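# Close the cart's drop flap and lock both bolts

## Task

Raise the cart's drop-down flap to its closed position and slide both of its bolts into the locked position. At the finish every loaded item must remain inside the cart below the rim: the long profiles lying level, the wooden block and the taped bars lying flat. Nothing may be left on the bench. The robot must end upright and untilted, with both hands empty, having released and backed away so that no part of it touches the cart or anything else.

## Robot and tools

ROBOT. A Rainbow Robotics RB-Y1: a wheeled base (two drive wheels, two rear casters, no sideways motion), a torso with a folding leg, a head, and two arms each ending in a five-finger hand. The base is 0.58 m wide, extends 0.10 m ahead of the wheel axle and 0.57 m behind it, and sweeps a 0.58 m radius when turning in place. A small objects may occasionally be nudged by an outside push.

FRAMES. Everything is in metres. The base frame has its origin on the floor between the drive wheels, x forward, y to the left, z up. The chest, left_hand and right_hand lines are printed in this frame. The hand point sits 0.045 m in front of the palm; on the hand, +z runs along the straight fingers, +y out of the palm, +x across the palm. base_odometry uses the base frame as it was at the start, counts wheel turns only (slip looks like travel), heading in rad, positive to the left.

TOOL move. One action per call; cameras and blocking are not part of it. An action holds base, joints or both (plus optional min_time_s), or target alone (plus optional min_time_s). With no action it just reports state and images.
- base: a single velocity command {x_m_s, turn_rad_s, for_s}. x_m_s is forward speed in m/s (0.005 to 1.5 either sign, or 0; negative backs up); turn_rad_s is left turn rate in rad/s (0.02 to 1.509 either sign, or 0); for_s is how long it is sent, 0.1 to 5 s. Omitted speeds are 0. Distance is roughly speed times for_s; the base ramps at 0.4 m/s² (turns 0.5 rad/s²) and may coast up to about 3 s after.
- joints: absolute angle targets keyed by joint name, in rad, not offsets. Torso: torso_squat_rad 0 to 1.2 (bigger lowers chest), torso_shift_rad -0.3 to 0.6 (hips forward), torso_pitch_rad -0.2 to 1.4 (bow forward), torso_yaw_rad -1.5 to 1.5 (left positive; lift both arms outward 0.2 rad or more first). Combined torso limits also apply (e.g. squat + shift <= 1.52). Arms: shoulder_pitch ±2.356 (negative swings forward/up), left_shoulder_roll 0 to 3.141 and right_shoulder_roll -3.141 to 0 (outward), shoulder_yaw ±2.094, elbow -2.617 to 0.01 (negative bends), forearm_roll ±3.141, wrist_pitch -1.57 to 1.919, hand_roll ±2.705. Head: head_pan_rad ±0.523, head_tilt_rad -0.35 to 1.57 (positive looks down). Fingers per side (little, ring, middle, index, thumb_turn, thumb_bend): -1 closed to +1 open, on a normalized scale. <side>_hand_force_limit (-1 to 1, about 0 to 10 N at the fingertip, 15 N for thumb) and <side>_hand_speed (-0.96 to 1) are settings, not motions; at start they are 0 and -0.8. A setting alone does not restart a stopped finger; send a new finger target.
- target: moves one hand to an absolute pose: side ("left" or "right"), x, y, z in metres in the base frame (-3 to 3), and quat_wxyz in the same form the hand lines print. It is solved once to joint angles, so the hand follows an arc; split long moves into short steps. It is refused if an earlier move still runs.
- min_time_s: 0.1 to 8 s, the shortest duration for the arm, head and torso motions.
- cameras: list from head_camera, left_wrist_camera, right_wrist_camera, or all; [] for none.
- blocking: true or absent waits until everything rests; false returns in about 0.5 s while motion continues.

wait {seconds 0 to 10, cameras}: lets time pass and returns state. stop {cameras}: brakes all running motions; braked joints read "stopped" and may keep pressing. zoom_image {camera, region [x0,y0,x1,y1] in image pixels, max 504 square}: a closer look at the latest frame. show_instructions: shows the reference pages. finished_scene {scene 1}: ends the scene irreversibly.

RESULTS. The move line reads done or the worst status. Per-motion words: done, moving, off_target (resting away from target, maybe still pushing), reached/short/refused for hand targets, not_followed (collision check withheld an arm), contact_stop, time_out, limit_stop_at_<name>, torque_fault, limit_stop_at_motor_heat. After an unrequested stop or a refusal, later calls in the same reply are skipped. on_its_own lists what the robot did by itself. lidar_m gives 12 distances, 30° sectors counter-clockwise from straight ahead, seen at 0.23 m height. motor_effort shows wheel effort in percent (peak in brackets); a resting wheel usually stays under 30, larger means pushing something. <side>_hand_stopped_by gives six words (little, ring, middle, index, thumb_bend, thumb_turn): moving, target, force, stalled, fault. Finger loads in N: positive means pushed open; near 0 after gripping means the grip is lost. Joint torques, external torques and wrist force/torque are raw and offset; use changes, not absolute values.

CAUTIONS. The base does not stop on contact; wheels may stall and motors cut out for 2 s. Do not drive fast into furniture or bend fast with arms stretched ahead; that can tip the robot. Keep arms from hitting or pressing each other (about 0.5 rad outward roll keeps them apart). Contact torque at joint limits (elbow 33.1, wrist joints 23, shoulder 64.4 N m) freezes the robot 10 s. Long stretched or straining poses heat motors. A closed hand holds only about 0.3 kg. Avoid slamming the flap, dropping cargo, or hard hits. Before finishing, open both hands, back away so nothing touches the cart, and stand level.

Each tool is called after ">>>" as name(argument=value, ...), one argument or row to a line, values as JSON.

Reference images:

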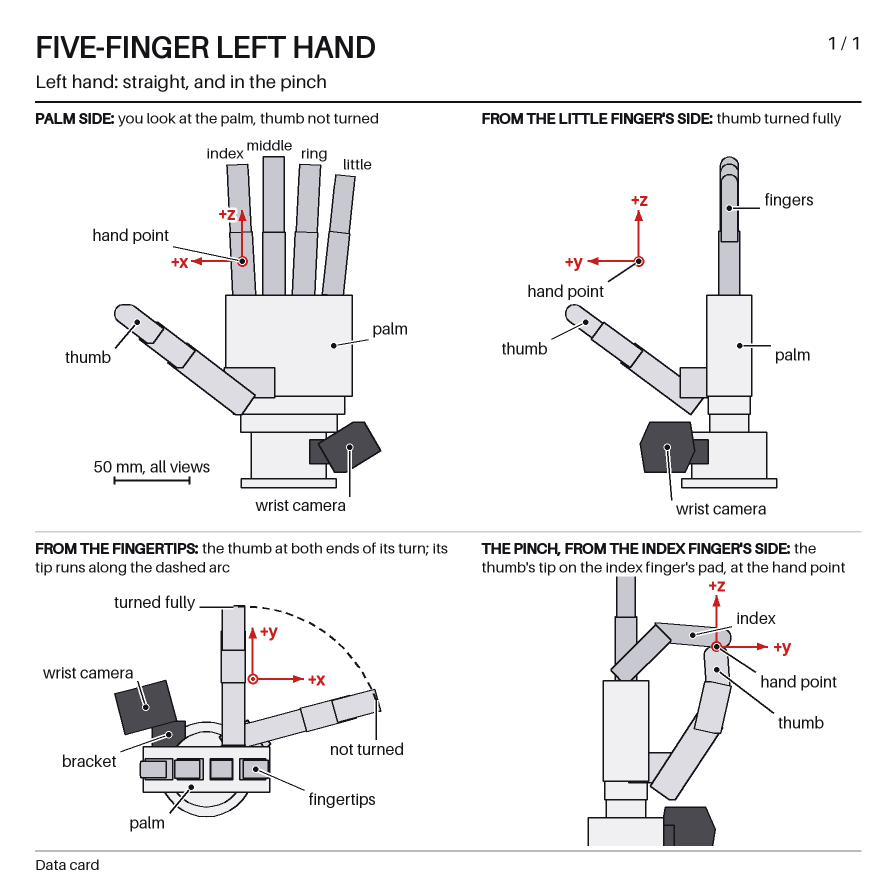

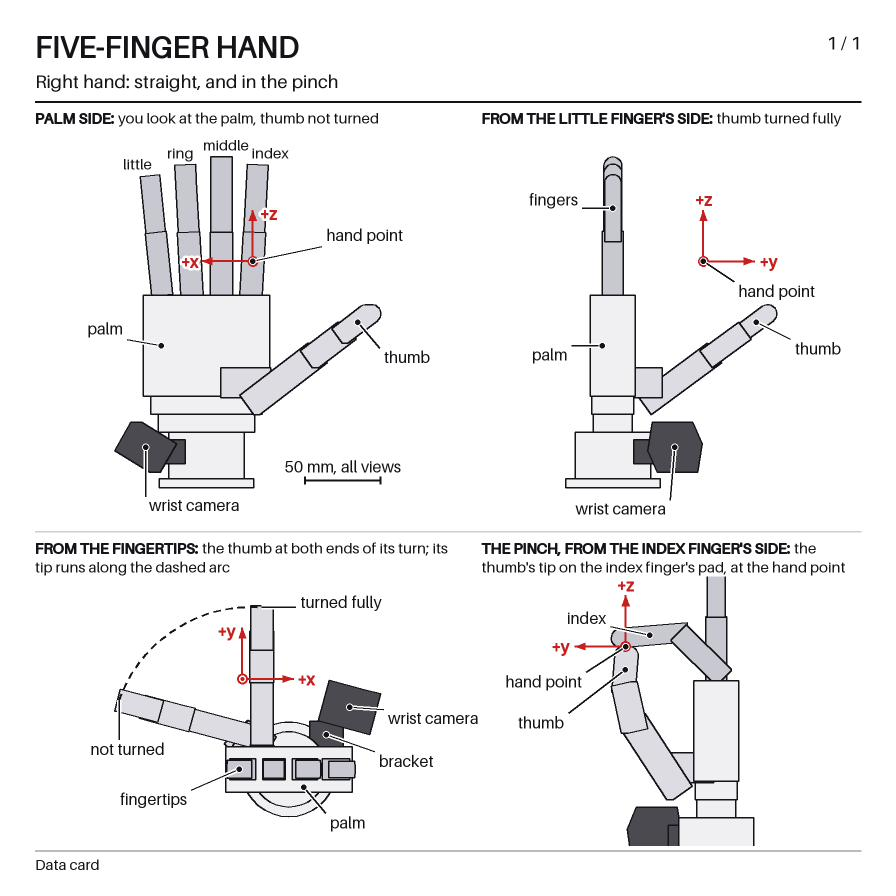

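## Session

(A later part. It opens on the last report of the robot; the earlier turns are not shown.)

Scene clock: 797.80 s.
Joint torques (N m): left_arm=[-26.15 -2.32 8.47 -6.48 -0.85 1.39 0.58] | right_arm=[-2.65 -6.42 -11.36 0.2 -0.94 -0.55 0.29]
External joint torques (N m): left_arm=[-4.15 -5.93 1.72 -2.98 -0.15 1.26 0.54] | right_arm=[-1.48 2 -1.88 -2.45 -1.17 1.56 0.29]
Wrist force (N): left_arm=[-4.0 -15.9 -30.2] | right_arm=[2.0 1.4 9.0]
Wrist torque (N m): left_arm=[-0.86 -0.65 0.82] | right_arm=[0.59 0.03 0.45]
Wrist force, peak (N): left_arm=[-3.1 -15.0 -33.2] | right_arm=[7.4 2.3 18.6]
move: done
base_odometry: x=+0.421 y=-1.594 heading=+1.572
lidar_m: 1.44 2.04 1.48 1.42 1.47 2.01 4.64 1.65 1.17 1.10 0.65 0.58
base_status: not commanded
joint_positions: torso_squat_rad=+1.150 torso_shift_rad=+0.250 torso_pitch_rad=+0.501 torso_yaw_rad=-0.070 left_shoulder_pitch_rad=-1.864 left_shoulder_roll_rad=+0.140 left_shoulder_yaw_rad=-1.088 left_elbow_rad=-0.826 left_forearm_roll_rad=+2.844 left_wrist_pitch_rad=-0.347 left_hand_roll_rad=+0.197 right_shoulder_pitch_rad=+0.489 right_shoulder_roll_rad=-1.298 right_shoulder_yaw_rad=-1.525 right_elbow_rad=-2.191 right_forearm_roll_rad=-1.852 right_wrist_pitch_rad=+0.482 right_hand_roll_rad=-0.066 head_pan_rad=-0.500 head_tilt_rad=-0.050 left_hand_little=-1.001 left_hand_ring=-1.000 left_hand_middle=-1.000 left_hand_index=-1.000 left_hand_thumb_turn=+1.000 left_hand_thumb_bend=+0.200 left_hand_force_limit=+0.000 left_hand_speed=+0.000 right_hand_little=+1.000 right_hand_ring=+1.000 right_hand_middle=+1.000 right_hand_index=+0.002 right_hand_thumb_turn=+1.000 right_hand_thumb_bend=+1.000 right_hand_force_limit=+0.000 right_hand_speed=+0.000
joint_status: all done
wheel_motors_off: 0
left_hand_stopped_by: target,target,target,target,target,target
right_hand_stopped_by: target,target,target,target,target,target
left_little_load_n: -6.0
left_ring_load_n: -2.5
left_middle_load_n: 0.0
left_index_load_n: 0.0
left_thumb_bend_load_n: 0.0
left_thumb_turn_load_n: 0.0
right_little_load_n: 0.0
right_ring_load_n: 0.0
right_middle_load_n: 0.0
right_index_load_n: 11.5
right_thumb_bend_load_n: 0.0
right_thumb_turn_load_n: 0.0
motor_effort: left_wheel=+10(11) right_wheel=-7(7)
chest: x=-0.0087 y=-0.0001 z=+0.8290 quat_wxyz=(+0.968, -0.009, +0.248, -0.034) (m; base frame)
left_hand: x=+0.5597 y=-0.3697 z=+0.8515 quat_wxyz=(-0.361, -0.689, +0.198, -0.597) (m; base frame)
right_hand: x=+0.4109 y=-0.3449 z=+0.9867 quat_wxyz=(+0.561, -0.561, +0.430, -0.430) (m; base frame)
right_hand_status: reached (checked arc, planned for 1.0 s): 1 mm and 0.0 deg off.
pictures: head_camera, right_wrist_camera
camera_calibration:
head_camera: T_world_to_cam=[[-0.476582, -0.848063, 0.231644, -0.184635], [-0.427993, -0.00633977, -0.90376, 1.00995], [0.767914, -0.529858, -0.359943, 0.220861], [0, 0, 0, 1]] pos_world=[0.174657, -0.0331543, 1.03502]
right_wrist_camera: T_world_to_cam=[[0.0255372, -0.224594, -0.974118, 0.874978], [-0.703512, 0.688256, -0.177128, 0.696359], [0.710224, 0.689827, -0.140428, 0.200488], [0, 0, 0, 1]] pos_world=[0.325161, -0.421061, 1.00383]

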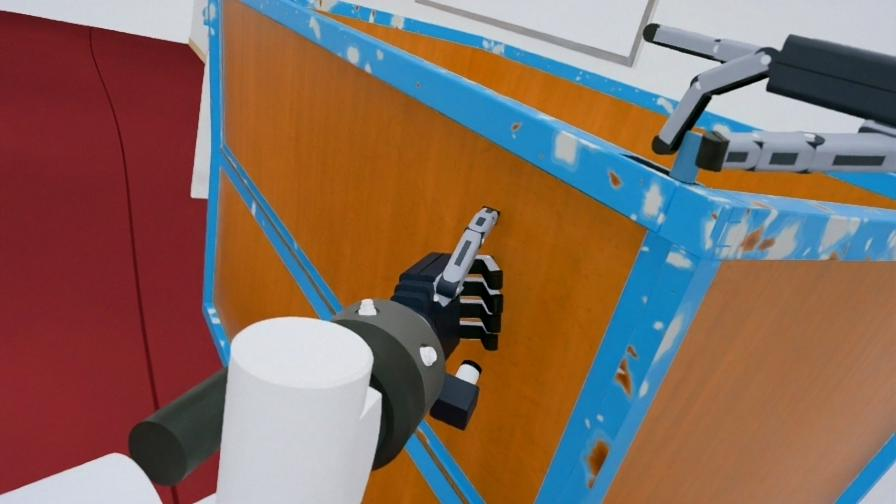

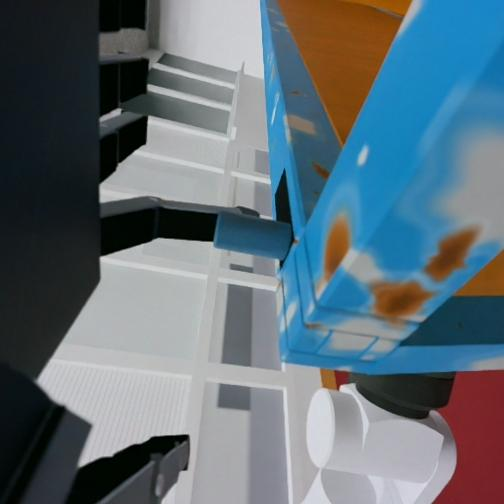

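>>> zoom_image(
  camera="right_wrist_camera",
  region=[200, 140, 400, 340],
)

>>> move(
  target={"side": "right", "x": 0.425, "y": -0.345, "z": 0.99, "quat_wxyz": [0.561, -0.561, 0.430, -0.430]},
  min_time_s=1,
  cameras=["right_wrist_camera"],
)

>>> move(
  target={"side": "right", "x": 0.43, "y": -0.345, "z": 1.07, "quat_wxyz": [0.561, -0.561, 0.430, -0.430]},
  min_time_s=1.5,
  cameras=["right_wrist_camera", "head_camera"],
)

Scaled by 2.520 from the camera's 504x504 image, which has a finer 720x720 frame.

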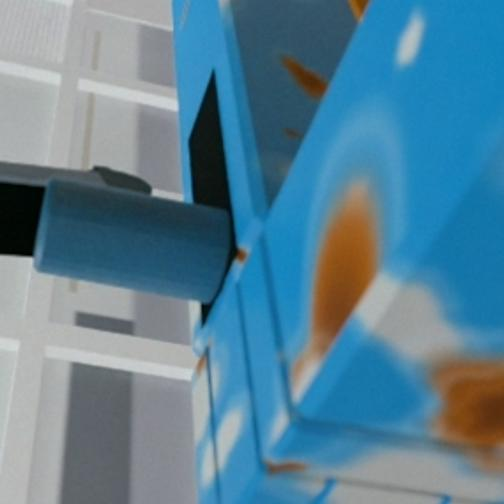

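Scene clock: 803.77 s.
Joint torques (N m): left_arm=[-26.43 -2.02 8.4 -7.23 -0.75 2.15 0.57] | right_arm=[-0.48 -8.31 -8.94 3.32 0.41 -2.28 -0.4]
External joint torques (N m): left_arm=[-4.42 -5.63 1.65 -3.73 -0.05 2.03 0.53] | right_arm=[1.47 -0.12 0.81 0.63 0.16 -0.18 -0.39]
Wrist force (N): left_arm=[-3.1 -17.5 -25.3] | right_arm=[-0.7 4.3 -5.6]
Wrist torque (N m): left_arm=[-0.96 -0.42 0.90] | right_arm=[0.79 -0.12 0.23]
Wrist force, peak (N): left_arm=[-4.4 -15.9 -30.4] | right_arm=[2.2 1.9 9.3]
move: done
base_odometry: x=+0.421 y=-1.594 heading=+1.572
lidar_m: 1.44 2.03 1.47 1.42 1.48 2.01 4.63 1.65 1.18 1.10 0.66 0.57
base_status: not commanded
joint_positions: torso_squat_rad=+1.150 torso_shift_rad=+0.250 torso_pitch_rad=+0.500 torso_yaw_rad=-0.070 left_shoulder_pitch_rad=-1.864 left_shoulder_roll_rad=+0.140 left_shoulder_yaw_rad=-1.088 left_elbow_rad=-0.826 left_forearm_roll_rad=+2.844 left_wrist_pitch_rad=-0.348 left_hand_roll_rad=+0.197 right_shoulder_pitch_rad=+0.497 right_shoulder_roll_rad=-1.352 right_shoulder_yaw_rad=-1.510 right_elbow_rad=-2.153 right_forearm_roll_rad=-1.830 right_wrist_pitch_rad=+0.456 right_hand_roll_rad=-0.084 head_pan_rad=-0.500 head_tilt_rad=-0.050 left_hand_little=-1.001 left_hand_ring=-1.000 left_hand_middle=-1.000 left_hand_index=-1.000 left_hand_thumb_turn=+1.000 left_hand_thumb_bend=+0.200 left_hand_force_limit=+0.000 left_hand_speed=+0.000 right_hand_little=+1.000 right_hand_ring=+1.000 right_hand_middle=+1.000 right_hand_index=+0.000 right_hand_thumb_turn=+1.000 right_hand_thumb_bend=+1.000 right_hand_force_limit=+0.000 right_hand_speed=+0.000
joint_status: all done
wheel_motors_off: 0
left_hand_stopped_by: target,target,target,target,target,target
right_hand_stopped_by: target,target,target,target,target,target
left_little_load_n: -5.0
left_ring_load_n: -1.5
left_middle_load_n: 0.0
left_index_load_n: 0.0
left_thumb_bend_load_n: 0.0
left_thumb_turn_load_n: 0.0
right_little_load_n: 0.0
right_ring_load_n: 0.0
right_middle_load_n: 0.0
right_index_load_n: 0.0
right_thumb_bend_load_n: 0.0
right_thumb_turn_load_n: 0.0
motor_effort: left_wheel=+10(11) right_wheel=-7(8)
chest: x=-0.0088 y=-0.0001 z=+0.8291 quat_wxyz=(+0.968, -0.009, +0.247, -0.034) (m; base frame)
left_hand: x=+0.5597 y=-0.3697 z=+0.8515 quat_wxyz=(-0.361, -0.689, +0.198, -0.597) (m; base frame)
right_hand: x=+0.4248 y=-0.3450 z=+0.9904 quat_wxyz=(+0.561, -0.561, +0.430, -0.430) (m; base frame)
right_hand_status: reached (checked arc, planned for 1.0 s): 0 mm and 0.1 deg off.
pictures: right_wrist_camera
camera_calibration:
right_wrist_camera: T_world_to_cam=[[0.0269509, -0.224419, -0.97412, 0.877698], [-0.703813, 0.687745, -0.177916, 0.707593], [0.709874, 0.690394, -0.139414, 0.190459], [0, 0, 0, 1]] pos_world=[0.339157, -0.421163, 1.00743]

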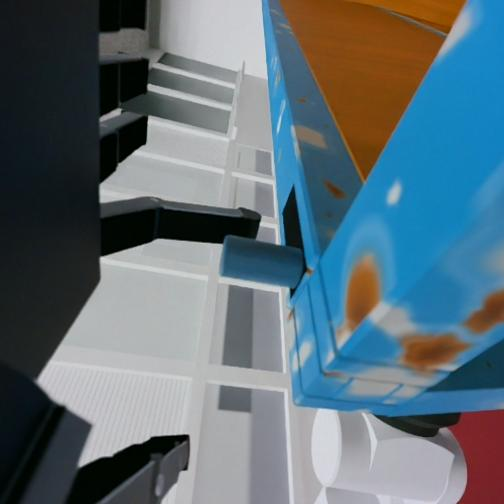

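Scene clock: 805.60 s.
Joint torques (N m): left_arm=[-26.5 -1.97 8.45 -7.4 -0.87 2.13 0.58] | right_arm=[-4.87 -8.28 -10.12 3.6 -0.08 -2.09 -0.27]
External joint torques (N m): left_arm=[-4.5 -5.59 1.7 -3.9 -0.17 2 0.54] | right_arm=[-1.5 0 -1.2 0.61 -0.4 0.01 -0.26]
Wrist force (N): left_arm=[-2.8 -17.5 -26.2] | right_arm=[-0.8 4.5 -5.7]
Wrist torque (N m): left_arm=[-0.97 -0.48 0.92] | right_arm=[0.72 -0.11 0.26]
Wrist force, peak (N): left_arm=[-3.4 -17.8 -26.1] | right_arm=[-1.2 5.0 -6.0]
move: done
base_odometry: x=+0.421 y=-1.594 heading=+1.572
lidar_m: 1.45 2.05 1.48 1.42 1.48 2.02 4.64 1.65 1.17 1.09 0.64 0.57
base_status: not commanded
joint_positions: torso_squat_rad=+1.150 torso_shift_rad=+0.250 torso_pitch_rad=+0.500 torso_yaw_rad=-0.070 left_shoulder_pitch_rad=-1.864 left_shoulder_roll_rad=+0.140 left_shoulder_yaw_rad=-1.088 left_elbow_rad=-0.826 left_forearm_roll_rad=+2.844 left_wrist_pitch_rad=-0.348 left_hand_roll_rad=+0.197 right_shoulder_pitch_rad=+0.476 right_shoulder_roll_rad=-1.536 right_shoulder_yaw_rad=-1.720 right_elbow_rad=-1.932 right_forearm_roll_rad=-1.879 right_wrist_pitch_rad=+0.670 right_hand_roll_rad=-0.130 head_pan_rad=-0.500 head_tilt_rad=-0.050 left_hand_little=-1.001 left_hand_ring=-1.000 left_hand_middle=-1.000 left_hand_index=-1.000 left_hand_thumb_turn=+1.000 left_hand_thumb_bend=+0.200 left_hand_force_limit=+0.000 left_hand_speed=+0.000 right_hand_little=+1.000 right_hand_ring=+1.000 right_hand_middle=+1.000 right_hand_index=+0.000 right_hand_thumb_turn=+1.000 right_hand_thumb_bend=+1.000 right_hand_force_limit=+0.000 right_hand_speed=+0.000
joint_status: all done
wheel_motors_off: 0
left_hand_stopped_by: target,target,target,target,target,target
right_hand_stopped_by: target,target,target,target,target,target
left_little_load_n: -5.0
left_ring_load_n: -1.5
left_middle_load_n: 0.0
left_index_load_n: 0.0
left_thumb_bend_load_n: 0.0
left_thumb_turn_load_n: 0.0
right_little_load_n: 0.0
right_ring_load_n: 0.0
right_middle_load_n: 0.0
right_index_load_n: 0.0
right_thumb_bend_load_n: 0.0
right_thumb_turn_load_n: 0.0
motor_effort: left_wheel=+10(11) right_wheel=-7(9)
chest: x=-0.0088 y=-0.0001 z=+0.8291 quat_wxyz=(+0.968, -0.008, +0.247, -0.034) (m; base frame)
left_hand: x=+0.5597 y=-0.3697 z=+0.8515 quat_wxyz=(-0.361, -0.689, +0.198, -0.597) (m; base frame)
right_hand: x=+0.4300 y=-0.3450 z=+1.0697 quat_wxyz=(+0.561, -0.561, +0.430, -0.430) (m; base frame)
right_hand_status: reached (checked arc, planned for 1.5 s): 0 mm and 0.0 deg off.
pictures: head_camera, right_wrist_camera
camera_calibration:
head_camera: T_world_to_cam=[[-0.476696, -0.848006, 0.231617, -0.184657], [-0.42789, -0.00632592, -0.903809, 1.01003], [0.767901, -0.529948, -0.359838, 0.220864], [0, 0, 0, 1]] pos_world=[0.174556, -0.0331542, 1.03512]
right_wrist_camera: T_world_to_cam=[[0.0255675, -0.22429, -0.974187, 0.955489], [-0.703638, 0.688183, -0.176909, 0.724481], [0.710098, 0.689998, -0.140224, 0.198539], [0, 0, 0, 1]] pos_world=[0.34436, -0.421261, 1.08683]

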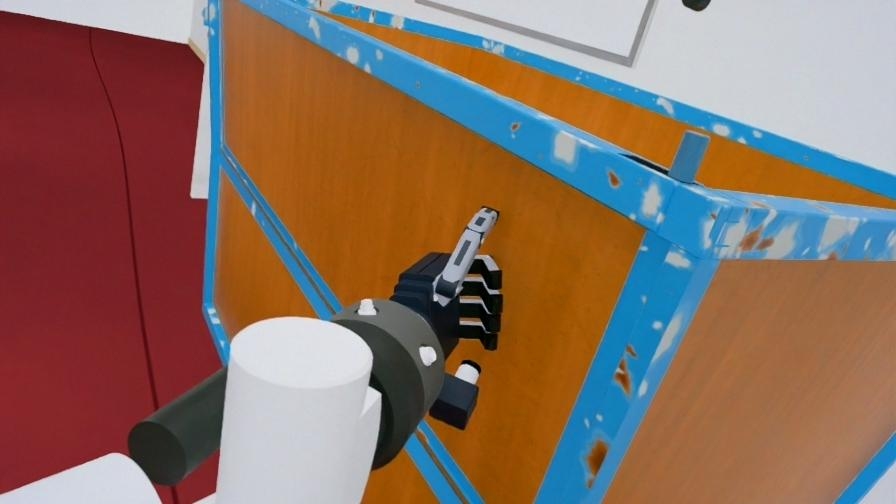

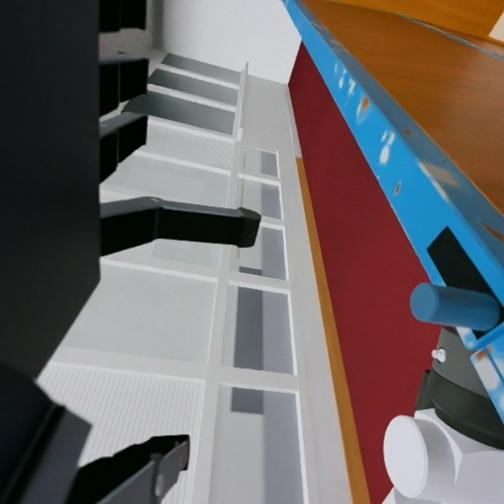

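>>> move(
  joints={"torso_yaw_rad": -0.04},
  min_time_s=1.5,
  cameras=["head_camera"],
)

>>> move(
  joints={"torso_yaw_rad": 0.0, "head_tilt_rad": -0.1},
  min_time_s=1.5,
  cameras=["head_camera", "right_wrist_camera"],
)

Scene clock: 810.60 s.
Joint torques (N m): left_arm=[-23.09 2.53 8.61 -4.46 -0.86 0.27 0.35] | right_arm=[-4.65 -7.98 -10.44 3.42 -0.09 -2.08 -0.3]
External joint torques (N m): left_arm=[-1.19 -1.37 1.83 -1.04 -0.16 0.17 0.32] | right_arm=[-1.27 0.45 -1.48 0.57 -0.39 0.02 -0.29]
Wrist force (N): left_arm=[-3.3 -7.1 -7.8] | right_arm=[-1.3 4.8 -5.3]
Wrist torque (N m): left_arm=[-1.38 0.51 0.39] | right_arm=[0.80 -0.01 0.21]
Wrist force, peak (N): left_arm=[-3.5 -17.9 -26.1] | right_arm=[-1.1 4.9 -5.9]
move: done
base_odometry: x=+0.421 y=-1.594 heading=+1.572
lidar_m: 1.45 2.05 1.48 1.42 1.48 2.01 4.64 1.65 1.17 1.10 0.66 0.58
base_status: not commanded
joint_positions: torso_squat_rad=+1.150 torso_shift_rad=+0.250 torso_pitch_rad=+0.500 torso_yaw_rad=-0.040 left_shoulder_pitch_rad=-1.865 left_shoulder_roll_rad=+0.139 left_shoulder_yaw_rad=-1.088 left_elbow_rad=-0.827 left_forearm_roll_rad=+2.844 left_wrist_pitch_rad=-0.347 left_hand_roll_rad=+0.197 right_shoulder_pitch_rad=+0.476 right_shoulder_roll_rad=-1.536 right_shoulder_yaw_rad=-1.720 right_elbow_rad=-1.932 right_forearm_roll_rad=-1.879 right_wrist_pitch_rad=+0.670 right_hand_roll_rad=-0.130 head_pan_rad=-0.500 head_tilt_rad=-0.050 left_hand_little=-1.000 left_hand_ring=-1.000 left_hand_middle=-1.000 left_hand_index=-1.000 left_hand_thumb_turn=+1.000 left_hand_thumb_bend=+0.200 left_hand_force_limit=+0.000 left_hand_speed=+0.000 right_hand_little=+1.000 right_hand_ring=+1.000 right_hand_middle=+1.000 right_hand_index=+0.000 right_hand_thumb_turn=+1.000 right_hand_thumb_bend=+1.000 right_hand_force_limit=+0.000 right_hand_speed=+0.000
joint_status: all done
wheel_motors_off: 0
left_hand_stopped_by: target,target,target,target,target,target
right_hand_stopped_by: target,target,target,target,target,target
left_little_load_n: 0.0
left_ring_load_n: 0.0
left_middle_load_n: 0.5
left_index_load_n: 0.0
left_thumb_bend_load_n: 0.0
left_thumb_turn_load_n: 0.0
right_little_load_n: 0.0
right_ring_load_n: 0.0
right_middle_load_n: 0.0
right_index_load_n: 0.0
right_thumb_bend_load_n: 0.0
right_thumb_turn_load_n: 0.0
motor_effort: left_wheel=+7(10) right_wheel=-5(7)
chest: x=-0.0088 y=-0.0003 z=+0.8291 quat_wxyz=(+0.969, -0.005, +0.248, -0.019) (m; base frame)
left_hand: x=+0.5679 y=-0.3564 z=+0.8468 quat_wxyz=(-0.349, -0.693, +0.194, -0.600) (m; base frame)
right_hand: x=+0.4388 y=-0.3373 z=+1.0647 quat_wxyz=(+0.571, -0.563, +0.426, -0.420) (m; base frame)
pictures: head_camera
camera_calibration:
head_camera: T_world_to_cam=[[-0.454647, -0.863303, 0.219098, -0.174235], [-0.427719, -0.00414938, -0.903902, 1.01015], [0.781251, -0.504669, -0.367365, 0.227117], [0, 0, 0, 1]] pos_world=[0.175412, -0.0316073, 1.03469]

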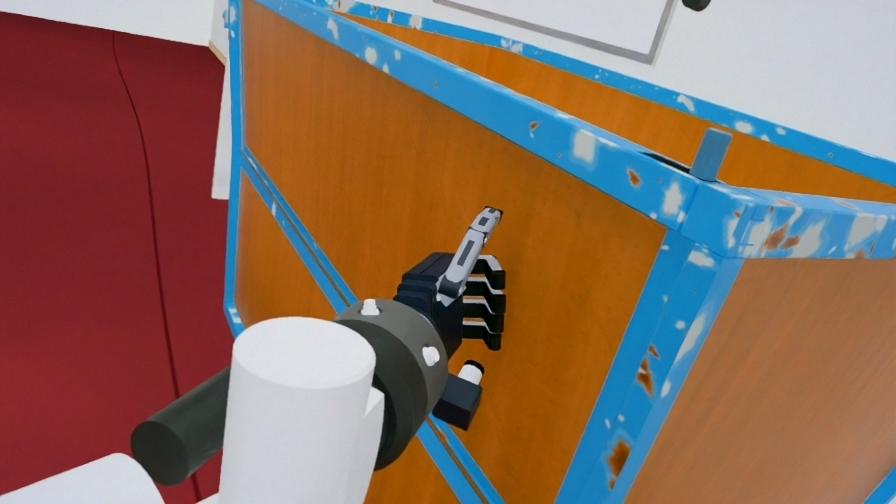

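Scene clock: 812.40 s.
Joint torques (N m): left_arm=[-22.82 2.8 8.47 -4.22 -0.86 0.29 0.48] | right_arm=[-5.8 -8.83 -10.73 3.34 0.04 -2.32 -0.46]
External joint torques (N m): left_arm=[-1.06 -1.48 1.67 -0.91 -0.16 0.21 0.45] | right_arm=[-2.42 -0.22 -1.73 0.69 -0.23 -0.22 -0.45]
Wrist force (N): left_arm=[-3.2 -6.7 -7.5] | right_arm=[-1.4 4.3 -4.9]
Wrist torque (N m): left_arm=[-1.34 0.52 0.38] | right_arm=[0.67 -0.03 0.20]
Wrist force, peak (N): left_arm=[-3.6 -7.0 -7.7] | right_arm=[-1.5 4.4 -6.0]
move: done
base_odometry: x=+0.421 y=-1.594 heading=+1.572
lidar_m: 1.45 2.04 1.47 1.42 1.48 2.01 4.64 1.64 1.17 1.10 0.65 0.58
base_status: not commanded
joint_positions: torso_squat_rad=+1.150 torso_shift_rad=+0.250 torso_pitch_rad=+0.500 torso_yaw_rad=+0.000 left_shoulder_pitch_rad=-1.865 left_shoulder_roll_rad=+0.139 left_shoulder_yaw_rad=-1.088 left_elbow_rad=-0.827 left_forearm_roll_rad=+2.844 left_wrist_pitch_rad=-0.347 left_hand_roll_rad=+0.197 right_shoulder_pitch_rad=+0.476 right_shoulder_roll_rad=-1.536 right_shoulder_yaw_rad=-1.720 right_elbow_rad=-1.932 right_forearm_roll_rad=-1.879 right_wrist_pitch_rad=+0.670 right_hand_roll_rad=-0.130 head_pan_rad=-0.500 head_tilt_rad=-0.100 left_hand_little=-1.000 left_hand_ring=-1.000 left_hand_middle=-1.000 left_hand_index=-1.000 left_hand_thumb_turn=+1.000 left_hand_thumb_bend=+0.200 left_hand_force_limit=+0.000 left_hand_speed=+0.000 right_hand_little=+1.000 right_hand_ring=+1.000 right_hand_middle=+1.000 right_hand_index=+0.000 right_hand_thumb_turn=+1.000 right_hand_thumb_bend=+1.000 right_hand_force_limit=+0.000 right_hand_speed=+0.000
joint_status: all done
wheel_motors_off: 0
left_hand_stopped_by: target,target,target,target,target,target
right_hand_stopped_by: target,target,target,target,target,target
left_little_load_n: 0.0
left_ring_load_n: 0.0
left_middle_load_n: 0.0
left_index_load_n: 0.0
left_thumb_bend_load_n: 0.0
left_thumb_turn_load_n: -0.5
right_little_load_n: 0.0
right_ring_load_n: 0.0
right_middle_load_n: 0.0
right_index_load_n: 0.0
right_thumb_bend_load_n: 0.5
right_thumb_turn_load_n: -0.5
motor_effort: left_wheel=+7(8) right_wheel=-6(7)
chest: x=-0.0088 y=-0.0003 z=+0.8291 quat_wxyz=(+0.969, +0.000, +0.248, +0.000) (m; base frame)
left_hand: x=+0.5801 y=-0.3362 z=+0.8402 quat_wxyz=(-0.331, -0.700, +0.188, -0.604) (m; base frame)
right_hand: x=+0.4504 y=-0.3258 z=+1.0584 quat_wxyz=(+0.583, -0.564, +0.420, -0.406) (m; base frame)
pictures: head_camera, right_wrist_camera
camera_calibration:
head_camera: T_world_to_cam=[[-0.422768, -0.883365, 0.202321, -0.160183], [-0.387397, -0.0256641, -0.921556, 1.02337], [0.819263, -0.467982, -0.331363, 0.187694], [0, 0, 0, 1]] pos_world=[0.17496, -0.0273986, 1.0377]
right_wrist_camera: T_world_to_cam=[[0.0381529, -0.189322, -0.981174, 0.9614], [-0.744352, 0.649715, -0.154309, 0.705425], [0.666697, 0.736226, -0.116133, 0.178307], [0, 0, 0, 1]] pos_world=[0.369528, -0.407586, 1.07286]

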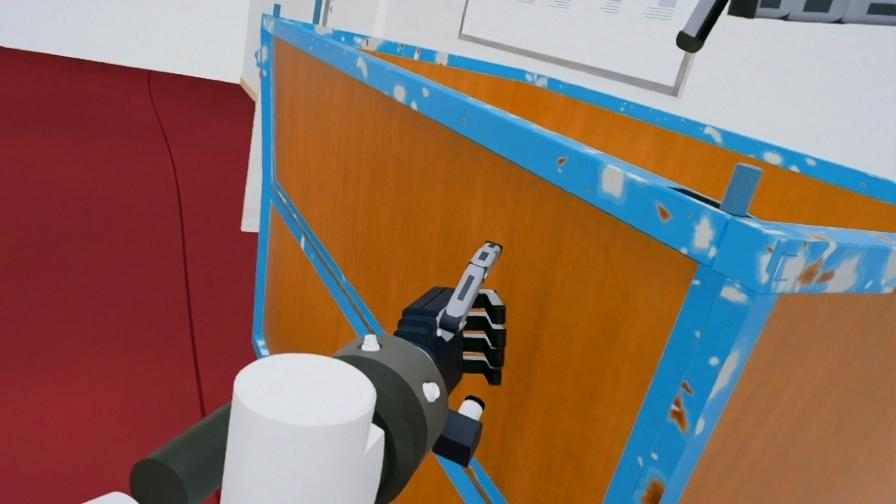

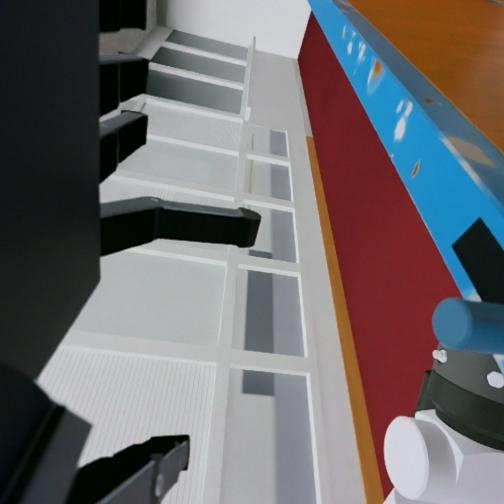

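>>> zoom_image(
  camera="head_camera",
  region=[220, 0, 420, 120],
)

>>> zoom_image(
  camera="head_camera",
  region=[640, 130, 896, 320],
)

Scaled by 2.520 from the camera's 896x504 image, which has a finer 1280x720 frame.

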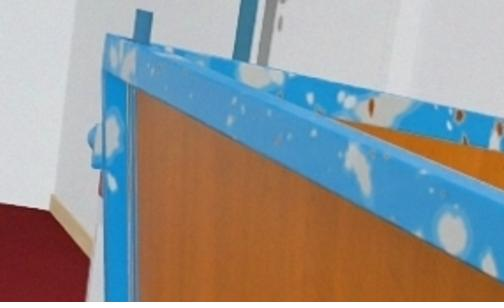

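Scaled by 1.969 from the camera's 896x504 image, which has a finer 1280x720 frame.

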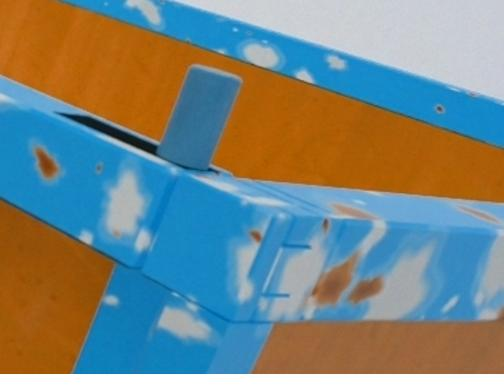

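>>> move(
  target={"side": "right", "x": 0.38, "y": -0.34, "z": 1.12, "quat_wxyz": [0.561, -0.561, 0.430, -0.430]},
  min_time_s=1.5,
)

>>> move(
  target={"side": "left", "x": 0.54, "y": -0.22, "z": 0.81, "quat_wxyz": [0.3756, 0.669, -0.118, 0.630]},
  min_time_s=2,
  cameras=["head_camera"],
)

Scene clock: 823.50 s.
Joint torques (N m): left_arm=[-22.68 3.27 8.51 -4.13 -0.91 0.34 0.4] | right_arm=[-2.75 -9.09 -8.02 2.8 0.68 -2.05 -0.56]
External joint torques (N m): left_arm=[-0.92 -1.01 1.71 -0.82 -0.21 0.26 0.37] | right_arm=[-1.73 0.54 -2 0.34 0.19 0.01 -0.55]
Wrist force (N): left_arm=[-3.2 -6.9 -7.5] | right_arm=[-1.7 4.6 -5.3]
Wrist torque (N m): left_arm=[-1.34 0.52 0.39] | right_arm=[0.72 0.04 0.20]
Wrist force, peak (N): left_arm=[-3.4 -6.9 -8.0] | right_arm=[-1.0 4.7 -6.1]
move: done
base_odometry: x=+0.421 y=-1.594 heading=+1.572
lidar_m: 1.45 2.04 1.47 1.42 1.46 2.01 4.64 1.66 1.17 1.09 0.65 0.57
base_status: not commanded
joint_positions: torso_squat_rad=+1.150 torso_shift_rad=+0.250 torso_pitch_rad=+0.500 torso_yaw_rad=+0.000 left_shoulder_pitch_rad=-1.865 left_shoulder_roll_rad=+0.139 left_shoulder_yaw_rad=-1.088 left_elbow_rad=-0.827 left_forearm_roll_rad=+2.844 left_wrist_pitch_rad=-0.347 left_hand_roll_rad=+0.197 right_shoulder_pitch_rad=+0.434 right_shoulder_roll_rad=-1.564 right_shoulder_yaw_rad=-2.052 right_elbow_rad=-1.857 right_forearm_roll_rad=-1.851 right_wrist_pitch_rad=+1.048 right_hand_roll_rad=-0.219 head_pan_rad=-0.500 head_tilt_rad=-0.100 left_hand_little=-1.000 left_hand_ring=-1.000 left_hand_middle=-1.000 left_hand_index=-1.000 left_hand_thumb_turn=+1.000 left_hand_thumb_bend=+0.200 left_hand_force_limit=+0.000 left_hand_speed=+0.000 right_hand_little=+1.000 right_hand_ring=+1.000 right_hand_middle=+1.000 right_hand_index=+0.000 right_hand_thumb_turn=+1.000 right_hand_thumb_bend=+1.000 right_hand_force_limit=+0.000 right_hand_speed=+0.000
joint_status: all done
wheel_motors_off: 0
left_hand_stopped_by: target,target,target,target,target,target
right_hand_stopped_by: target,target,target,target,target,target
left_little_load_n: 0.0
left_ring_load_n: 0.0
left_middle_load_n: 0.0
left_index_load_n: 0.0
left_thumb_bend_load_n: -0.5
left_thumb_turn_load_n: 0.0
right_little_load_n: 0.0
right_ring_load_n: 0.0
right_middle_load_n: -0.5
right_index_load_n: 0.0
right_thumb_bend_load_n: 0.0
right_thumb_turn_load_n: -0.5
motor_effort: left_wheel=+6(8) right_wheel=-4(7)
chest: x=-0.0088 y=-0.0003 z=+0.8291 quat_wxyz=(+0.969, +0.000, +0.248, +0.000) (m; base frame)
left_hand: x=+0.5800 y=-0.3362 z=+0.8402 quat_wxyz=(-0.331, -0.700, +0.188, -0.604) (m; base frame)
right_hand: x=+0.3800 y=-0.3400 z=+1.1197 quat_wxyz=(+0.562, -0.561, +0.430, -0.430) (m; base frame)
right_hand_status: reached (checked arc, planned for 1.5 s): 0 mm and 0.1 deg off.
pictures: none

Scene clock: 825.83 s.
Joint torques (N m): left_arm=[-18.21 2.27 11 -6.52 -1.1 0 0.38] | right_arm=[-2.41 -9.05 -7.16 2.71 0.78 -2.02 -0.49]
External joint torques (N m): left_arm=[0.48 0.3 2.3 -0.98 -0.07 0.08 0.35] | right_arm=[-1.38 0.57 -1.13 0.25 0.29 0.04 -0.49]
Wrist force (N): left_arm=[-3.0 -7.7 -8.4] | right_arm=[-1.6 4.3 -5.4]
Wrist torque (N m): left_arm=[-1.37 0.48 0.49] | right_arm=[0.70 0.00 0.20]
Wrist force, peak (N): left_arm=[-3.4 -7.8 -8.3] | right_arm=[-1.2 4.8 -5.5]
move: done
base_odometry: x=+0.421 y=-1.594 heading=+1.572
lidar_m: 1.44 2.03 1.46 1.42 1.48 2.01 4.65 1.64 1.18 1.10 0.65 0.58
base_status: not commanded
joint_positions: torso_squat_rad=+1.150 torso_shift_rad=+0.250 torso_pitch_rad=+0.500 torso_yaw_rad=+0.000 left_shoulder_pitch_rad=-1.419 left_shoulder_roll_rad=+0.444 left_shoulder_yaw_rad=-1.009 left_elbow_rad=-1.479 left_forearm_roll_rad=+2.452 left_wrist_pitch_rad=-0.547 left_hand_roll_rad=+0.408 right_shoulder_pitch_rad=+0.434 right_shoulder_roll_rad=-1.564 right_shoulder_yaw_rad=-2.052 right_elbow_rad=-1.857 right_forearm_roll_rad=-1.851 right_wrist_pitch_rad=+1.048 right_hand_roll_rad=-0.219 head_pan_rad=-0.500 head_tilt_rad=-0.100 left_hand_little=-1.000 left_hand_ring=-1.000 left_hand_middle=-1.000 left_hand_index=-1.000 left_hand_thumb_turn=+1.000 left_hand_thumb_bend=+0.200 left_hand_force_limit=+0.000 left_hand_speed=+0.000 right_hand_little=+1.000 right_hand_ring=+1.000 right_hand_middle=+1.000 right_hand_index=+0.000 right_hand_thumb_turn=+1.000 right_hand_thumb_bend=+1.000 right_hand_force_limit=+0.000 right_hand_speed=+0.000
joint_status: all done
wheel_motors_off: 0
left_hand_stopped_by: target,target,target,target,target,target
right_hand_stopped_by: target,target,target,target,target,target
left_little_load_n: 0.0
left_ring_load_n: 0.0
left_middle_load_n: 0.0
left_index_load_n: 0.0
left_thumb_bend_load_n: 0.0
left_thumb_turn_load_n: 0.0
right_little_load_n: 0.0
right_ring_load_n: 0.0
right_middle_load_n: 0.0
right_index_load_n: 0.0
right_thumb_bend_load_n: 0.0
right_thumb_turn_load_n: 0.0
motor_effort: left_wheel=+6(7) right_wheel=-4(6)
chest: x=-0.0088 y=-0.0003 z=+0.8291 quat_wxyz=(+0.969, +0.000, +0.248, +0.000) (m; base frame)
left_hand: x=+0.5399 y=-0.2201 z=+0.8097 quat_wxyz=(-0.376, -0.669, +0.118, -0.630) (m; base frame)
left_hand_status: reached (checked arc, planned for 2.0 s): 0 mm and 0.0 deg off.
right_hand: x=+0.3800 y=-0.3400 z=+1.1197 quat_wxyz=(+0.562, -0.561, +0.430, -0.430) (m; base frame)
pictures: head_camera
camera_calibration:
head_camera: T_world_to_cam=[[-0.42281, -0.883368, 0.202219, -0.16007], [-0.387351, -0.0255666, -0.921578, 1.02339], [0.819263, -0.467982, -0.331363, 0.187694], [0, 0, 0, 1]] pos_world=[0.174959, -0.027399, 1.0377]

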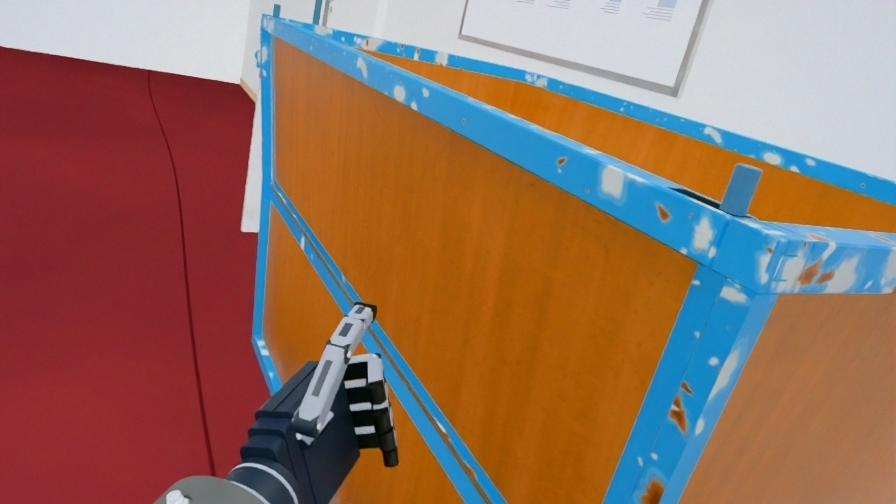

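>>> move(
  base={"x_m_s": -0.2, "for_s": 1.3},
)

>>> move(
  joints={"left_shoulder_pitch_rad": 0.0, "left_shoulder_roll_rad": 0.35, "left_shoulder_yaw_rad": 0, "left_elbow_rad": -1.7, "left_forearm_roll_rad": 1.57, "left_wrist_pitch_rad": 0, "left_hand_roll_rad": 0, "right_shoulder_pitch_rad": 0.0, "right_shoulder_roll_rad": -0.5, "right_shoulder_yaw_rad": 0, "right_elbow_rad": -1.7, "right_forearm_roll_rad": -1.57, "right_wrist_pitch_rad": 0, "right_hand_roll_rad": 0, "head_pan_rad": 0, "head_tilt_rad": 0.3, "right_hand_index": 1.0},
  min_time_s=3,
)

>>> move(
  base={"turn_rad_s": 0.6, "for_s": 1.309},
  joints={"torso_squat_rad": 0.7, "torso_shift_rad": 0.0, "torso_pitch_rad": 0.0},
  min_time_s=3,
  cameras=["head_camera"],
)

Scene clock: 838.73 s.
Joint torques (N m): left_arm=[-18.5 2.5 10.14 -6.17 -1.05 -0.12 0.29] | right_arm=[-1.65 -8.43 -7.09 2.72 0.46 -2.3 -0.54]
External joint torques (N m): left_arm=[0.19 0.53 1.44 -0.63 -0.03 -0.04 0.25] | right_arm=[-0.63 1.2 -1.07 0.26 -0.03 -0.24 -0.54]
Wrist force (N): left_arm=[-3.1 -7.4 -8.3] | right_arm=[-1.4 4.6 -5.8]
Wrist torque (N m): left_arm=[-1.36 0.51 0.49] | right_arm=[0.80 -0.01 0.21]
Wrist force, peak (N): left_arm=[-3.2 -7.8 -8.4] | right_arm=[-1.2 4.8 -5.9]
move: done
base_odometry: x=+0.421 y=-1.855 heading=+1.573
lidar_m: 1.46 2.04 1.47 1.42 1.48 2.01 4.66 1.65 1.17 1.11 1.03 0.79
base_status: done (sent for 1.3 of 1.3 s)
joint_positions: torso_squat_rad=+1.150 torso_shift_rad=+0.250 torso_pitch_rad=+0.500 torso_yaw_rad=+0.000 left_shoulder_pitch_rad=-1.419 left_shoulder_roll_rad=+0.444 left_shoulder_yaw_rad=-1.009 left_elbow_rad=-1.480 left_forearm_roll_rad=+2.452 left_wrist_pitch_rad=-0.547 left_hand_roll_rad=+0.408 right_shoulder_pitch_rad=+0.434 right_shoulder_roll_rad=-1.564 right_shoulder_yaw_rad=-2.053 right_elbow_rad=-1.857 right_forearm_roll_rad=-1.851 right_wrist_pitch_rad=+1.048 right_hand_roll_rad=-0.219 head_pan_rad=-0.500 head_tilt_rad=-0.100 left_hand_little=-1.000 left_hand_ring=-1.000 left_hand_middle=-1.000 left_hand_index=-1.000 left_hand_thumb_turn=+1.000 left_hand_thumb_bend=+0.200 left_hand_force_limit=+0.000 left_hand_speed=+0.000 right_hand_little=+1.000 right_hand_ring=+1.000 right_hand_middle=+1.000 right_hand_index=+0.000 right_hand_thumb_turn=+1.000 right_hand_thumb_bend=+1.000 right_hand_force_limit=+0.000 right_hand_speed=+0.000
joint_status: not commanded
wheel_motors_off: 0
left_hand_stopped_by: target,target,target,target,target,target
right_hand_stopped_by: target,target,target,target,target,target
left_little_load_n: 0.0
left_ring_load_n: 0.0
left_middle_load_n: 0.0
left_index_load_n: 0.0
left_thumb_bend_load_n: 0.0
left_thumb_turn_load_n: 0.0
right_little_load_n: 0.0
right_ring_load_n: 0.0
right_middle_load_n: 0.0
right_index_load_n: 0.0
right_thumb_bend_load_n: 0.0
right_thumb_turn_load_n: 0.0
motor_effort: left_wheel=+3(29) right_wheel=-1(18)
chest: x=-0.0089 y=-0.0003 z=+0.8291 quat_wxyz=(+0.969, +0.000, +0.247, +0.000) (m; base frame)
left_hand: x=+0.5399 y=-0.2200 z=+0.8099 quat_wxyz=(-0.376, -0.669, +0.118, -0.630) (m; base frame)
right_hand: x=+0.3798 y=-0.3399 z=+1.1199 quat_wxyz=(+0.562, -0.561, +0.430, -0.430) (m; base frame)
pictures: none

Scene clock: 842.03 s.
Joint torques (N m): left_arm=[-0.47 3.75 4.84 -9.18 -0.09 -0.52 -0.04] | right_arm=[-2.27 -8.24 -4.99 -7.88 0.28 -1.1 0]
External joint torques (N m): left_arm=[0.93 -1.35 1.34 -0.98 -0.07 0.07 -0.07] | right_arm=[-1.17 -0.02 0.35 0.35 0.17 -0.2 0.02]
Wrist force (N): left_arm=[-3.1 -3.6 -5.9] | right_arm=[3.0 1.8 -3.3]
Wrist torque (N m): left_arm=[-1.16 0.61 0.26] | right_arm=[0.45 -0.35 0.51]
Wrist force, peak (N): left_arm=[-2.9 -7.7 -8.7] | right_arm=[-0.6 4.9 -6.4]
move: done
base_odometry: x=+0.421 y=-1.855 heading=+1.573
lidar_m: 1.46 2.04 1.47 1.42 1.48 2.00 4.64 1.65 1.17 1.11 1.03 0.80
base_status: not commanded
joint_positions: torso_squat_rad=+1.150 torso_shift_rad=+0.250 torso_pitch_rad=+0.500 torso_yaw_rad=+0.000 left_shoulder_pitch_rad=+0.000 left_shoulder_roll_rad=+0.350 left_shoulder_yaw_rad=+0.000 left_elbow_rad=-1.700 left_forearm_roll_rad=+1.570 left_wrist_pitch_rad=+0.000 left_hand_roll_rad=+0.000 right_shoulder_pitch_rad=+0.000 right_shoulder_roll_rad=-0.500 right_shoulder_yaw_rad=+0.000 right_elbow_rad=-1.700 right_forearm_roll_rad=-1.570 right_wrist_pitch_rad=+0.000 right_hand_roll_rad=+0.000 head_pan_rad=+0.000 head_tilt_rad=+0.300 left_hand_little=-1.000 left_hand_ring=-1.000 left_hand_middle=-1.000 left_hand_index=-1.000 left_hand_thumb_turn=+1.000 left_hand_thumb_bend=+0.200 left_hand_force_limit=+0.000 left_hand_speed=+0.000 right_hand_little=+1.000 right_hand_ring=+1.000 right_hand_middle=+1.000 right_hand_index=+1.000 right_hand_thumb_turn=+1.000 right_hand_thumb_bend=+1.000 right_hand_force_limit=+0.000 right_hand_speed=+0.000
joint_status: all done
wheel_motors_off: 0
left_hand_stopped_by: target,target,target,target,target,target
right_hand_stopped_by: target,target,target,target,target,target
left_little_load_n: 0.0
left_ring_load_n: 0.0
left_middle_load_n: 0.0
left_index_load_n: 0.0
left_thumb_bend_load_n: 0.0
left_thumb_turn_load_n: 0.0
right_little_load_n: 0.0
right_ring_load_n: 0.0
right_middle_load_n: 0.0
right_index_load_n: 0.0
right_thumb_bend_load_n: 0.0
right_thumb_turn_load_n: 0.0
motor_effort: left_wheel=+3(3) right_wheel=-1(3)
chest: x=-0.0089 y=-0.0003 z=+0.8291 quat_wxyz=(+0.969, +0.000, +0.247, +0.000) (m; base frame)
left_hand: x=+0.4170 y=+0.2344 z=+0.4420 quat_wxyz=(+0.079, -0.813, +0.156, -0.556) (m; base frame)
right_hand: x=+0.4190 y=-0.2670 z=+0.4458 quat_wxyz=(+0.547, -0.220, +0.800, -0.112) (m; base frame)
pictures: none

Scene clock: 845.33 s.
Joint torques (N m): left_arm=[-9.6 4.46 4.81 -9.82 -0.11 -0.52 0.02] | right_arm=[-12.71 -8.92 -5.55 -9.6 0.29 -0.94 0.15]
External joint torques (N m): left_arm=[0.95 -1.35 0.91 -0.56 -0.09 0.13 -0.01] | right_arm=[-1.14 0.46 0.41 -0.15 0.17 0.07 0.17]
Wrist force (N): left_arm=[-3.1 -3.2 -8.6] | right_arm=[3.4 1.9 -5.4]
Wrist torque (N m): left_arm=[-0.97 0.46 0.28] | right_arm=[0.62 -0.31 0.57]
Wrist force, peak (N): left_arm=[-3.4 -3.5 -8.8] | right_arm=[3.2 1.8 -5.9]
move: done
base_odometry: x=+0.421 y=-1.855 heading=+2.352
lidar_m: 1.65 1.41 1.41 1.62 2.80 2.37 1.32 1.13 1.11 0.83 0.79 2.91
base_status: done (sent for 1.3 of 1.3 s)
joint_positions: torso_squat_rad=+0.700 torso_shift_rad=+0.000 torso_pitch_rad=+0.000 torso_yaw_rad=+0.000 left_shoulder_pitch_rad=+0.000 left_shoulder_roll_rad=+0.350 left_shoulder_yaw_rad=+0.000 left_elbow_rad=-1.700 left_forearm_roll_rad=+1.570 left_wrist_pitch_rad=+0.000 left_hand_roll_rad=+0.000 right_shoulder_pitch_rad=+0.000 right_shoulder_roll_rad=-0.500 right_shoulder_yaw_rad=+0.000 right_elbow_rad=-1.700 right_forearm_roll_rad=-1.570 right_wrist_pitch_rad=+0.000 right_hand_roll_rad=+0.000 head_pan_rad=+0.000 head_tilt_rad=+0.300 left_hand_little=-1.000 left_hand_ring=-1.000 left_hand_middle=-1.000 left_hand_index=-1.000 left_hand_thumb_turn=+1.000 left_hand_thumb_bend=+0.200 left_hand_force_limit=+0.000 left_hand_speed=+0.000 right_hand_little=+1.000 right_hand_ring=+1.000 right_hand_middle=+1.000 right_hand_index=+1.000 right_hand_thumb_turn=+1.000 right_hand_thumb_bend=+1.000 right_hand_force_limit=+0.000 right_hand_speed=+0.000
joint_status: all done
wheel_motors_off: 0
left_hand_stopped_by: target,target,target,target,target,target
right_hand_stopped_by: target,target,target,target,target,target
left_little_load_n: 0.0
left_ring_load_n: 0.0
left_middle_load_n: 0.0
left_index_load_n: 0.0
left_thumb_bend_load_n: 0.0
left_thumb_turn_load_n: 0.0
right_little_load_n: 0.0
right_ring_load_n: 0.0
right_middle_load_n: 0.0
right_index_load_n: 0.0
right_thumb_bend_load_n: 0.0
right_thumb_turn_load_n: 0.0
motor_effort: left_wheel=+1(28) right_wheel=+8(27)
chest: x=-0.2280 y=-0.0004 z=+1.1253 quat_wxyz=(+1.000, +0.000, +0.000, +0.000) (m; base frame)
left_hand: x=+0.3313 y=+0.2343 z=+0.9899 quat_wxyz=(+0.115, -0.650, +0.131, -0.740) (m; base frame)
right_hand: x=+0.3313 y=-0.2672 z=+0.9943 quat_wxyz=(+0.728, -0.186, +0.639, -0.163) (m; base frame)
pictures: head_camera
camera_calibration:
head_camera: T_world_to_cam=[[0.00203551, -0.999593, -0.028468, 0.0338746], [-0.292963, 0.0266229, -0.955753, 1.2724], [0.956122, 0.0102855, -0.292789, 0.530819], [0, 0, 0, 1]] pos_world=[-0.134832, -0.00547385, 1.37248]

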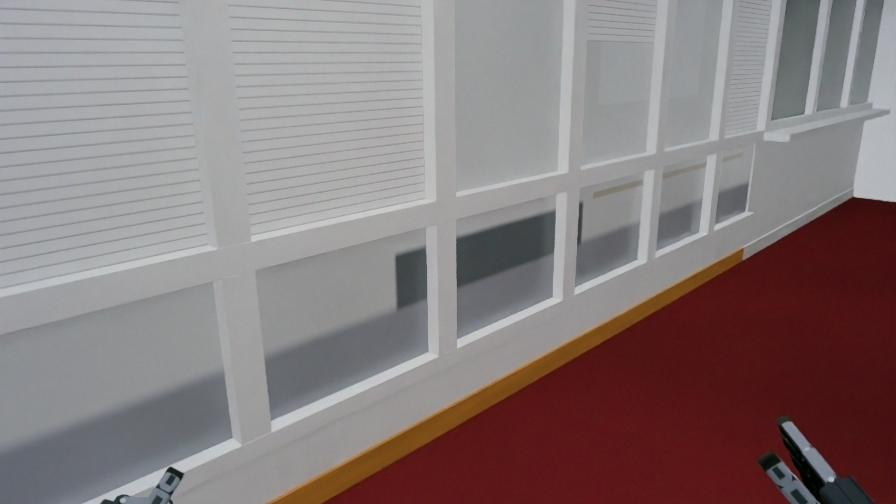

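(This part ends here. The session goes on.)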